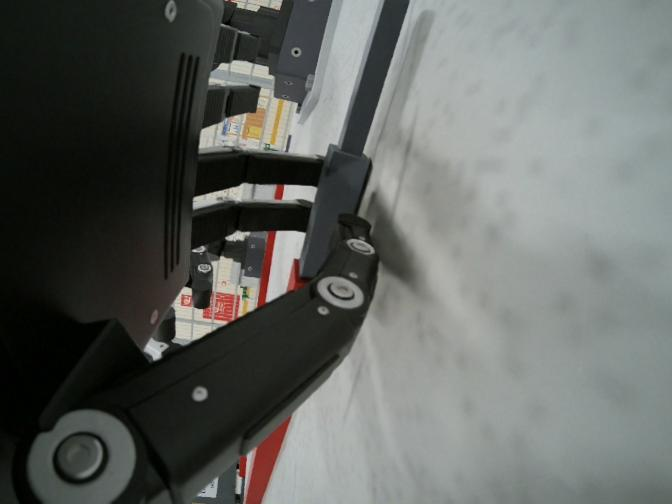

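Emit:
{"op": "move", "data": {"arm1": {"target": [1.104, -0.322, 0.7405, -0.09023, 0.10021, 0.73636, -0.66302], "speed": 0.1}, "cameras": ["arm1_cam_wrist", "arm8_cam_wrist"]}}

Scene clock: 868.07 s.
Joint torques (N m): arm1=[0.73 -8.64 1.76 1.74 -0.29 -0.1] | arm2=[1.14 -1.08 14.24 1.55 0.39 0] | arm3=[-0.79 1.73 8.14 1.42 0.09 -0.1] | arm4=[-0.03 1.61 8.88 1.66 0.05 -0.15] | arm5=[-1.08 2.55 9.74 2.4 -0.07 -0.05] | arm6=[0.44 1.38 8.28 2.09 0.16 0.06] | arm7=[0.15 -15.33 5.89 2.06 0 0.05] | arm8=[-1.08 -5.66 2.1 2.39 -0.26 -0.13]
Motor temperatures (°C): arm1=[31 28 42 29 25 28] | arm2=[27 28 54 27 25 25] | arm3=[35 29 39 24 29 28] | arm4=[30 31 37 25 27 25] | arm5=[30 29 37 26 26 23] | arm6=[25 25 50 27 26 27] | arm7=[28 32 34 30 31 25] | arm8=[26 28 32 25 24 24]
Heat: arm1: hottest joint3_rad 42 °C; arm2: hottest joint3_rad 54 °C; arm3: hottest joint3_rad 39 °C; arm4: hottest joint3_rad 37 °C; arm5: hottest joint3_rad 37 °C; arm6: hottest joint3_rad 50 °C; arm7: hottest joint3_rad 34 °C; arm8: hottest joint3_rad 32 °C.
move: arm1 done
Joint velocities: within noise
arm1.joint_positions: joint1_rad=+0.450 joint2_rad=+2.068 joint3_rad=+0.426 joint4_rad=+1.466 joint5_rad=-0.863 joint6_rad=-0.103 hand_little=+1.000 hand_ring=+1.000 hand_middle=+0.300 hand_index=+0.300 hand_thumb_turn=-1.000 hand_thumb_bend=+0.100 hand_force_limit=+1.000 hand_speed=+0.200
arm1.joint_status: not commanded
arm1.hand_stopped_by: target,target,target,target,target,target
arm1.little_load_n: 0.0
arm1.ring_load_n: 0.0
arm1.middle_load_n: 0.0
arm1.index_load_n: 0.0
arm1.thumb_bend_load_n: 0.0
arm1.thumb_turn_load_n: 0.0
arm1.hand: x=+1.1127 y=-0.3226 z=+0.7369 quat_wxyz=(-0.080, +0.104, +0.742, -0.658)
arm1.hand_target: x=+1.1041 y=-0.3220 z=+0.7406 quat_wxyz=(-0.090, +0.100, +0.736, -0.663)
arm1.hand_status: done (0.009 m and 1.5 deg from the pose sent, 0.057 m and 1.6 deg at the start)
arm2, arm3, arm4, arm5, arm6, arm7, arm8: as last shown
arm2.thumb_bend_load_n: 0.5
arm7.index_load_n: 0.0

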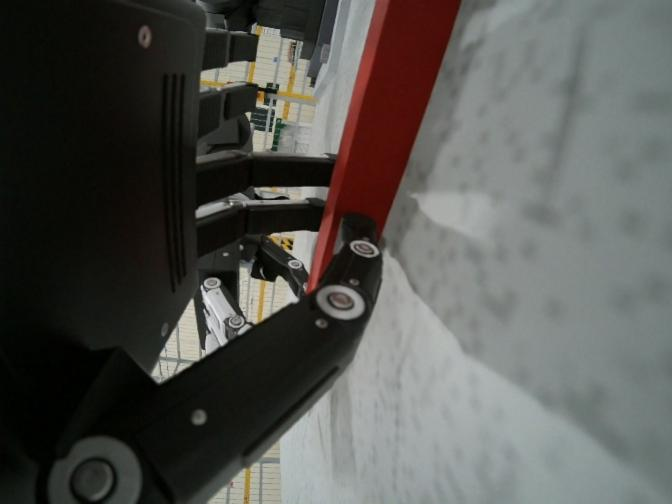

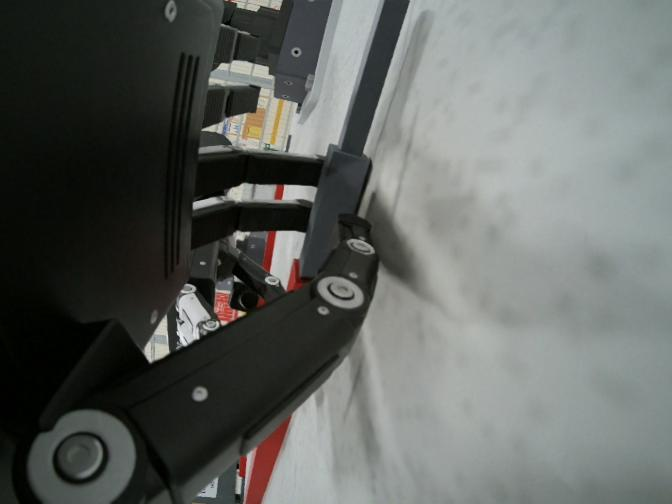

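Emit:
{"op": "move", "data": {"arm1": {"joints": {"hand_speed": -0.4, "hand_index": -0.5, "hand_middle": -0.5}}, "arm8": {"joints": {"hand_speed": -0.4, "hand_index": -0.5, "hand_middle": -0.5}}, "cameras": []}}

Emit:
{"op": "move", "data": {"arm1": {"joints": {"hand_thumb_bend": -0.5}}, "arm8": {"joints": {"hand_thumb_bend": -0.5}}, "cameras": ["arm1_cam_wrist", "arm8_cam_wrist"]}}

Scene clock: 872.87 s.
Joint torques (N m): arm1=[0.26 -8.88 0.76 1.51 0.05 -0.15] | arm2=[1.14 -1.08 14.24 1.55 0.39 0] | arm3=[-1.38 1.49 8.03 1.43 0.05 -0.11] | arm4=[-0.26 1.49 8.9 1.66 0.05 -0.13] | arm5=[-1.26 3.08 9.74 2.51 -0.06 -0.05] | arm6=[0.44 1.38 8.28 2.07 0.16 0.06] | arm7=[0.38 -15.21 5.91 2.09 -0.01 0.06] | arm8=[-1.38 -5.95 0.54 1.66 0.02 -0.2]
Motor temperatures (°C): arm1=[31 28 42 29 25 28] | arm2=[27 28 54 27 25 25] | arm3=[35 29 39 24 29 27] | arm4=[30 31 37 25 27 25] | arm5=[30 29 37 26 26 23] | arm6=[25 25 50 27 26 27] | arm7=[28 32 34 30 31 25] | arm8=[26 28 32 25 24 24]
Heat: arm1: hottest joint3_rad 42 °C; arm2: hottest joint3_rad 54 °C; arm3: hottest joint3_rad 39 °C; arm4: hottest joint3_rad 37 °C; arm5: hottest joint3_rad 37 °C; arm6: hottest joint3_rad 50 °C; arm7: hottest joint3_rad 34 °C; arm8: hottest joint3_rad 32 °C.
move: arm1 off_target; arm8 off_target
Joint velocities: within noise
arm1.joint_positions: joint1_rad=+0.455 joint2_rad=+2.068 joint3_rad=+0.442 joint4_rad=+1.474 joint5_rad=-0.871 joint6_rad=-0.099 hand_little=+1.000 hand_ring=+1.000 hand_middle=+0.037 hand_index=+0.089 hand_thumb_turn=-1.000 hand_thumb_bend=+0.102 hand_force_limit=+1.000 hand_speed=-0.400
arm1.joint_status: hand_middle off_target (ended at +0.037, target -0.500); hand_index off_target (ended at +0.089, target -0.500); the others done
arm1.hand_stopped_by: target,target,force,force,target,target
arm1.little_load_n: 0.0
arm1.ring_load_n: 0.0
arm1.middle_load_n: 11.0
arm1.index_load_n: 5.5
arm1.thumb_bend_load_n: 7.5
arm1.thumb_turn_load_n: 3.5
arm1.hand: x=+1.1084 y=-0.3279 z=+0.7408 quat_wxyz=(-0.081, +0.094, +0.737, -0.664)
arm1.hand_target: x=+1.1041 y=-0.3220 z=+0.7405 quat_wxyz=(-0.090, +0.100, +0.736, -0.663)
arm1.hand_status: not commanded
arm2, arm3, arm4, arm5, arm6, arm7: as last shown
arm2.index_load_n: -0.5
arm2.thumb_bend_load_n: 0.0
arm6.ring_load_n: 0.5
arm7.ring_load_n: -0.5
arm7.thumb_turn_load_n: 0.0
arm8.joint_positions: joint1_rad=-1.266 joint2_rad=+1.909 joint3_rad=+0.344 joint4_rad=+1.406 joint5_rad=-0.971 joint6_rad=-0.125 hand_little=+1.000 hand_ring=+1.000 hand_middle=-0.080 hand_index=-0.066 hand_thumb_turn=-1.000 hand_thumb_bend=+0.100 hand_force_limit=+1.000 hand_speed=-0.400
arm8.joint_status: hand_middle off_target (ended at -0.080, target -0.500); hand_index off_target (ended at -0.066, target -0.500); the others done
arm8.hand_stopped_by: target,target,force,force,target,target
arm8.little_load_n: 0.0
arm8.ring_load_n: 0.0
arm8.middle_load_n: 13.0
arm8.index_load_n: 12.0
arm8.thumb_bend_load_n: 1.5
arm8.thumb_turn_load_n: 0.0
arm8.hand: x=+1.1866 y=-0.3641 z=+0.7401 quat_wxyz=(-0.667, +0.735, -0.089, +0.086)
arm8.hand_target: x=+1.1868 y=-0.3720 z=+0.7360 quat_wxyz=(-0.663, +0.737, -0.100, +0.090)
arm8.hand_status: not commanded

Scene clock: 874.07 s.
Joint torques (N m): arm1=[0.44 -8.82 0.24 1.2 -0.11 -0.14] | arm2=[1.14 -1.08 14.26 1.54 0.39 0] | arm3=[-0.97 1.32 8.02 1.37 0.05 -0.1] | arm4=[-0.21 1.67 8.9 1.66 0.05 -0.13] | arm5=[-1.03 2.9 9.66 2.35 -0.06 -0.04] | arm6=[0.5 1.38 8.27 2.09 0.15 0.06] | arm7=[0.32 -15.03 5.9 2.04 -0.01 0.06] | arm8=[-1.38 -5.89 0.44 1.57 -0.19 -0.2]
Motor temperatures (°C): arm1=[31 28 42 29 25 28] | arm2=[27 28 54 27 25 25] | arm3=[35 29 39 24 29 27] | arm4=[30 31 37 25 27 25] | arm5=[30 29 37 26 26 23] | arm6=[25 25 50 27 26 27] | arm7=[28 32 34 30 31 25] | arm8=[26 28 32 25 24 24]
Heat: arm1: hottest joint3_rad 42 °C; arm2: hottest joint3_rad 54 °C; arm3: hottest joint3_rad 39 °C; arm4: hottest joint3_rad 37 °C; arm5: hottest joint3_rad 37 °C; arm6: hottest joint3_rad 50 °C; arm7: hottest joint3_rad 34 °C; arm8: hottest joint3_rad 32 °C.
move: arm1 done; arm8 done
Joint velocities: within noise
arm1.joint_positions: joint1_rad=+0.454 joint2_rad=+2.067 joint3_rad=+0.450 joint4_rad=+1.482 joint5_rad=-0.866 joint6_rad=-0.098 hand_little=+1.000 hand_ring=+1.000 hand_middle=+0.037 hand_index=+0.088 hand_thumb_turn=-1.000 hand_thumb_bend=-0.500 hand_force_limit=+1.000 hand_speed=-0.400
arm1.joint_status: all done
arm1.hand_stopped_by: target,target,force,force,target,target
arm1.little_load_n: 0.0
arm1.ring_load_n: 0.0
arm1.middle_load_n: 4.5
arm1.index_load_n: 0.0
arm1.thumb_bend_load_n: 0.0
arm1.thumb_turn_load_n: 0.0
arm1.hand: x=+1.1031 y=-0.3295 z=+0.7436 quat_wxyz=(-0.088, +0.092, +0.734, -0.667)
arm1.hand_target: x=+1.1041 y=-0.3219 z=+0.7405 quat_wxyz=(-0.090, +0.100, +0.737, -0.663)
arm1.hand_status: not commanded
arm2, arm3, arm4, arm5, arm6, arm7: as last shown
arm2.index_load_n: 0.0
arm5.index_load_n: -0.5
arm7.ring_load_n: 0.0
arm7.thumb_turn_load_n: -0.5
arm8.joint_positions: joint1_rad=-1.267 joint2_rad=+1.909 joint3_rad=+0.345 joint4_rad=+1.408 joint5_rad=-0.965 joint6_rad=-0.124 hand_little=+1.000 hand_ring=+1.000 hand_middle=-0.081 hand_index=-0.067 hand_thumb_turn=-1.000 hand_thumb_bend=-0.500 hand_force_limit=+1.000 hand_speed=-0.400
arm8.joint_status: all done
arm8.hand_stopped_by: target,target,force,force,target,target
arm8.little_load_n: 0.0
arm8.ring_load_n: 0.0
arm8.middle_load_n: 2.0
arm8.index_load_n: 3.0
arm8.thumb_bend_load_n: 0.0
arm8.thumb_turn_load_n: 0.0
arm8.hand: x=+1.1886 y=-0.3642 z=+0.7406 quat_wxyz=(-0.667, +0.734, -0.091, +0.089)
arm8.hand_target: x=+1.1869 y=-0.3721 z=+0.7360 quat_wxyz=(-0.663, +0.737, -0.100, +0.090)
arm8.hand_status: not commanded

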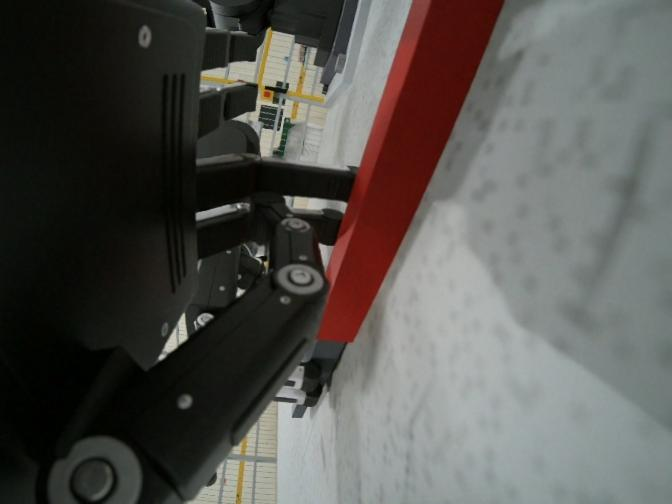

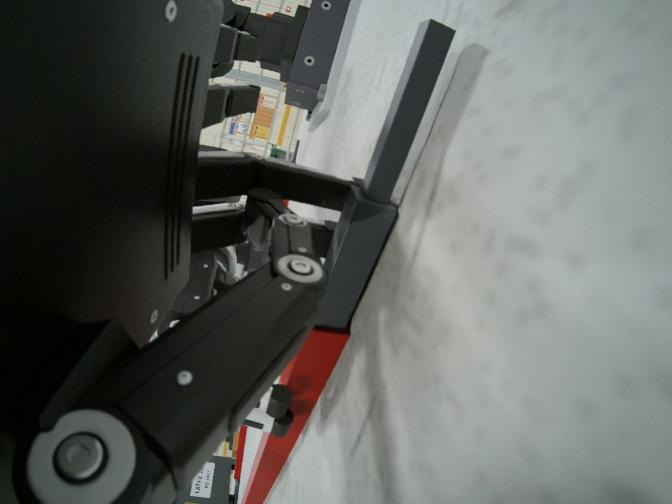

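Emit:
{"op": "move", "data": {"arm1": {"joints": {"hand_speed": 0.2, "hand_index": 0.35, "hand_middle": 0.35, "hand_thumb_bend": 0.1}}, "arm8": {"joints": {"hand_speed": 0.2, "hand_index": 0.35, "hand_middle": 0.35, "hand_thumb_bend": 0.1}}, "cameras": ["arm1_cam_wrist", "arm8_cam_wrist"]}}

Scene clock: 884.30 s.
Joint torques (N m): arm1=[0.67 -8.7 0.94 1.21 -0.13 -0.15] | arm2=[1.14 -1.08 14.24 1.54 0.38 0] | arm3=[-1.14 1.2 8.16 1.09 0.05 -0.09] | arm4=[-0.21 1.61 8.92 1.69 0.04 -0.14] | arm5=[-0.85 2.9 9.72 2.41 -0.06 -0.06] | arm6=[0.44 1.44 8.27 2.06 0.15 0.07] | arm7=[0.38 -15.15 5.97 2 -0.01 0.06] | arm8=[-0.97 -5.77 1.25 1.55 -0.16 -0.2]
Motor temperatures (°C): arm1=[31 28 40 29 25 28] | arm2=[27 27 54 27 25 25] | arm3=[35 29 39 24 29 27] | arm4=[30 31 37 25 27 25] | arm5=[30 29 37 26 26 23] | arm6=[25 25 50 27 26 27] | arm7=[28 32 34 30 31 25] | arm8=[26 28 32 24 24 24]
Heat: arm1: hottest joint3_rad 40 °C; arm2: hottest joint3_rad 54 °C; arm3: hottest joint3_rad 39 °C; arm4: hottest joint3_rad 37 °C; arm5: hottest joint3_rad 37 °C; arm6: hottest joint3_rad 50 °C; arm7: hottest joint3_rad 34 °C; arm8: hottest joint3_rad 32 °C.
move: arm1 done; arm8 done
Joint velocities: within noise
arm1.joint_positions: joint1_rad=+0.451 joint2_rad=+2.067 joint3_rad=+0.439 joint4_rad=+1.482 joint5_rad=-0.866 joint6_rad=-0.098 hand_little=+1.000 hand_ring=+1.000 hand_middle=+0.350 hand_index=+0.350 hand_thumb_turn=-1.000 hand_thumb_bend=+0.100 hand_force_limit=+1.000 hand_speed=+0.200
arm1.joint_status: all done
arm1.hand_stopped_by: target,target,target,target,target,target
arm1.little_load_n: 0.0
arm1.ring_load_n: 0.0
arm1.middle_load_n: 0.0
arm1.index_load_n: 0.0
arm1.thumb_bend_load_n: 0.0
arm1.thumb_turn_load_n: 0.0
arm1.hand: x=+1.1070 y=-0.3262 z=+0.7419 quat_wxyz=(-0.086, +0.096, +0.736, -0.664)
arm1.hand_target: x=+1.1040 y=-0.3219 z=+0.7405 quat_wxyz=(-0.090, +0.100, +0.737, -0.663)
arm1.hand_status: not commanded
arm2, arm3, arm4, arm5, arm6, arm7: as last shown
arm6.ring_load_n: 0.0
arm6.thumb_bend_load_n: -0.5
arm8.joint_positions: joint1_rad=-1.272 joint2_rad=+1.909 joint3_rad=+0.335 joint4_rad=+1.408 joint5_rad=-0.966 joint6_rad=-0.124 hand_little=+1.000 hand_ring=+1.000 hand_middle=+0.350 hand_index=+0.350 hand_thumb_turn=-1.000 hand_thumb_bend=+0.100 hand_force_limit=+1.000 hand_speed=+0.200
arm8.joint_status: all done
arm8.hand_stopped_by: target,target,target,target,target,target
arm8.little_load_n: 0.0
arm8.ring_load_n: 0.0
arm8.middle_load_n: 0.0
arm8.index_load_n: 0.0
arm8.thumb_bend_load_n: 0.0
arm8.thumb_turn_load_n: 0.0
arm8.hand: x=+1.1851 y=-0.3673 z=+0.7389 quat_wxyz=(-0.665, +0.736, -0.095, +0.087)
arm8.hand_target: x=+1.1870 y=-0.3720 z=+0.7361 quat_wxyz=(-0.663, +0.737, -0.100, +0.090)
arm8.hand_status: not commanded

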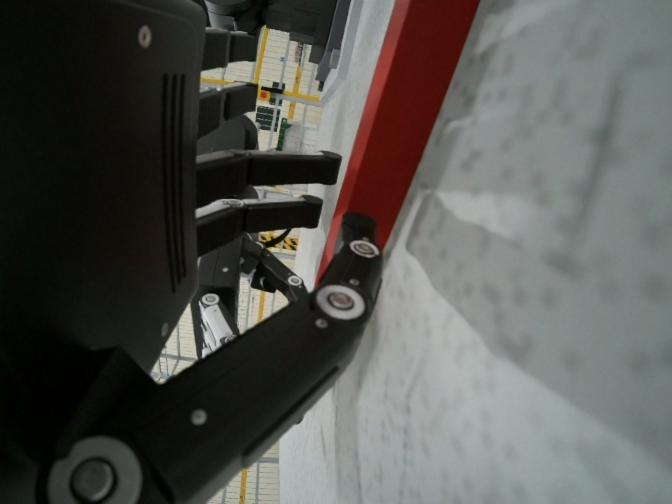

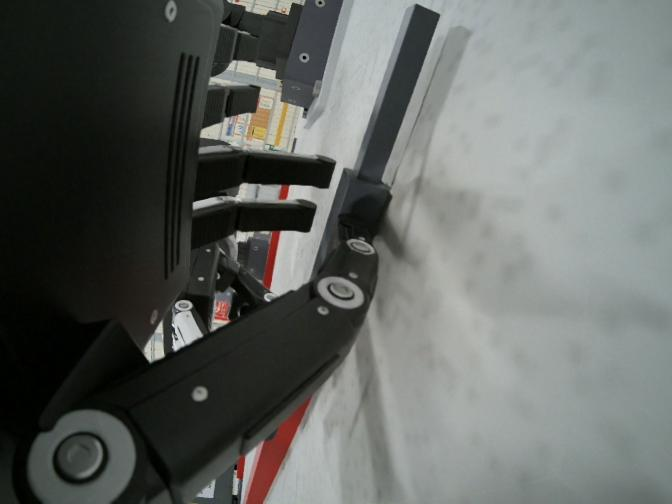

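Emit:
{"op": "move", "data": {"arm1": {"target": [1.104, -0.319, 0.775, -0.09023, 0.10021, 0.73636, -0.66302], "speed": 0.1}, "arm8": {"target": [1.187, -0.378, 0.775, 0.66302, -0.73636, 0.10021, -0.09023], "speed": 0.1}, "cameras": ["arm1_cam_wrist", "arm8_cam_wrist"]}}

Scene clock: 889.90 s.
Joint torques (N m): arm1=[0.56 -8.88 1.59 0.94 -0.26 -0.17] | arm2=[1.08 -1.08 14.24 1.54 0.39 0] | arm3=[-1.26 1.32 7.84 1.33 0.1 -0.1] | arm4=[-0.03 1.67 8.95 1.68 0.06 -0.14] | arm5=[-0.79 3.08 9.69 2.39 -0.05 -0.1] | arm6=[0.38 1.38 8.27 2.07 0.15 0.06] | arm7=[0.38 -15.21 5.93 2.03 0 0.06] | arm8=[-0.97 -6.36 2.41 1.14 -0.24 -0.24]
Motor temperatures (°C): arm1=[31 28 40 29 25 28] | arm2=[27 27 54 27 25 25] | arm3=[35 29 39 24 29 27] | arm4=[30 31 37 25 27 25] | arm5=[30 29 37 26 26 23] | arm6=[25 25 50 27 26 27] | arm7=[28 32 34 30 31 25] | arm8=[26 28 32 24 24 24]
Heat: arm1: hottest joint3_rad 40 °C; arm2: hottest joint3_rad 54 °C; arm3: hottest joint3_rad 39 °C; arm4: hottest joint3_rad 37 °C; arm5: hottest joint3_rad 37 °C; arm6: hottest joint3_rad 50 °C; arm7: hottest joint3_rad 34 °C; arm8: hottest joint3_rad 32 °C.
move: arm1 done; arm8 done
Joint velocities: within noise
arm1.joint_positions: joint1_rad=+0.441 joint2_rad=+1.919 joint3_rad=+0.413 joint4_rad=+1.358 joint5_rad=-0.873 joint6_rad=-0.098 hand_little=+1.000 hand_ring=+1.000 hand_middle=+0.350 hand_index=+0.350 hand_thumb_turn=-1.000 hand_thumb_bend=+0.100 hand_force_limit=+1.000 hand_speed=+0.200
arm1.joint_status: not commanded
arm1.hand_stopped_by: target,target,target,target,target,target
arm1.little_load_n: 0.0
arm1.ring_load_n: -0.5
arm1.middle_load_n: 0.0
arm1.index_load_n: 0.0
arm1.thumb_bend_load_n: 0.0
arm1.thumb_turn_load_n: 0.0
arm1.hand: x=+1.1060 y=-0.3236 z=+0.7740 quat_wxyz=(-0.086, +0.098, +0.736, -0.664)
arm1.hand_target: x=+1.1040 y=-0.3190 z=+0.7749 quat_wxyz=(-0.090, +0.100, +0.736, -0.663)
arm1.hand_status: done (0.005 m and 0.5 deg from the pose sent, 0.034 m and 0.7 deg at the start)
arm2, arm3, arm4, arm5, arm6, arm7: as last shown
arm2.ring_load_n: -0.5
arm2.thumb_bend_load_n: 0.5
arm3.thumb_bend_load_n: -0.5
arm5.index_load_n: 0.0
arm6.little_load_n: 0.5
arm6.thumb_bend_load_n: 0.0
arm8.joint_positions: joint1_rad=-1.293 joint2_rad=+1.718 joint3_rad=+0.317 joint4_rad=+1.222 joint5_rad=-0.986 joint6_rad=-0.128 hand_little=+1.000 hand_ring=+1.000 hand_middle=+0.350 hand_index=+0.350 hand_thumb_turn=-1.000 hand_thumb_bend=+0.100 hand_force_limit=+1.000 hand_speed=+0.200
arm8.joint_status: not commanded
arm8.hand_stopped_by: target,target,target,target,target,target
arm8.little_load_n: 0.0
arm8.ring_load_n: 0.0
arm8.middle_load_n: 0.0
arm8.index_load_n: 0.0
arm8.thumb_bend_load_n: 0.0
arm8.thumb_turn_load_n: 0.0
arm8.hand: x=+1.1849 y=-0.3733 z=+0.7730 quat_wxyz=(-0.664, +0.737, -0.099, +0.084)
arm8.hand_target: x=+1.1870 y=-0.3779 z=+0.7749 quat_wxyz=(-0.663, +0.736, -0.100, +0.090)
arm8.hand_status: done (0.006 m and 0.8 deg from the pose sent, 0.038 m and 0.7 deg at the start)

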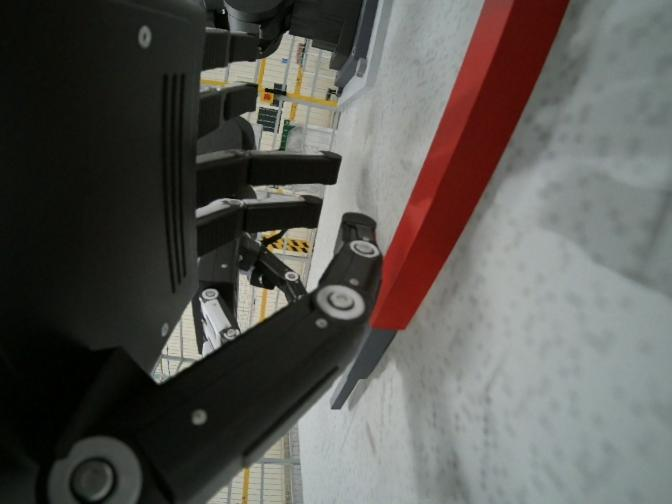

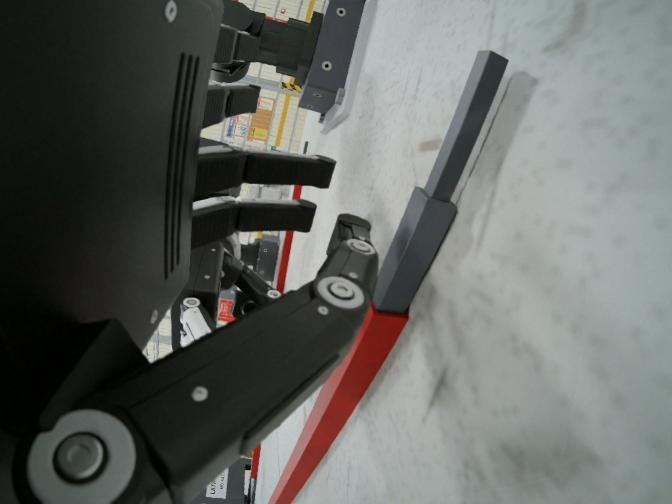

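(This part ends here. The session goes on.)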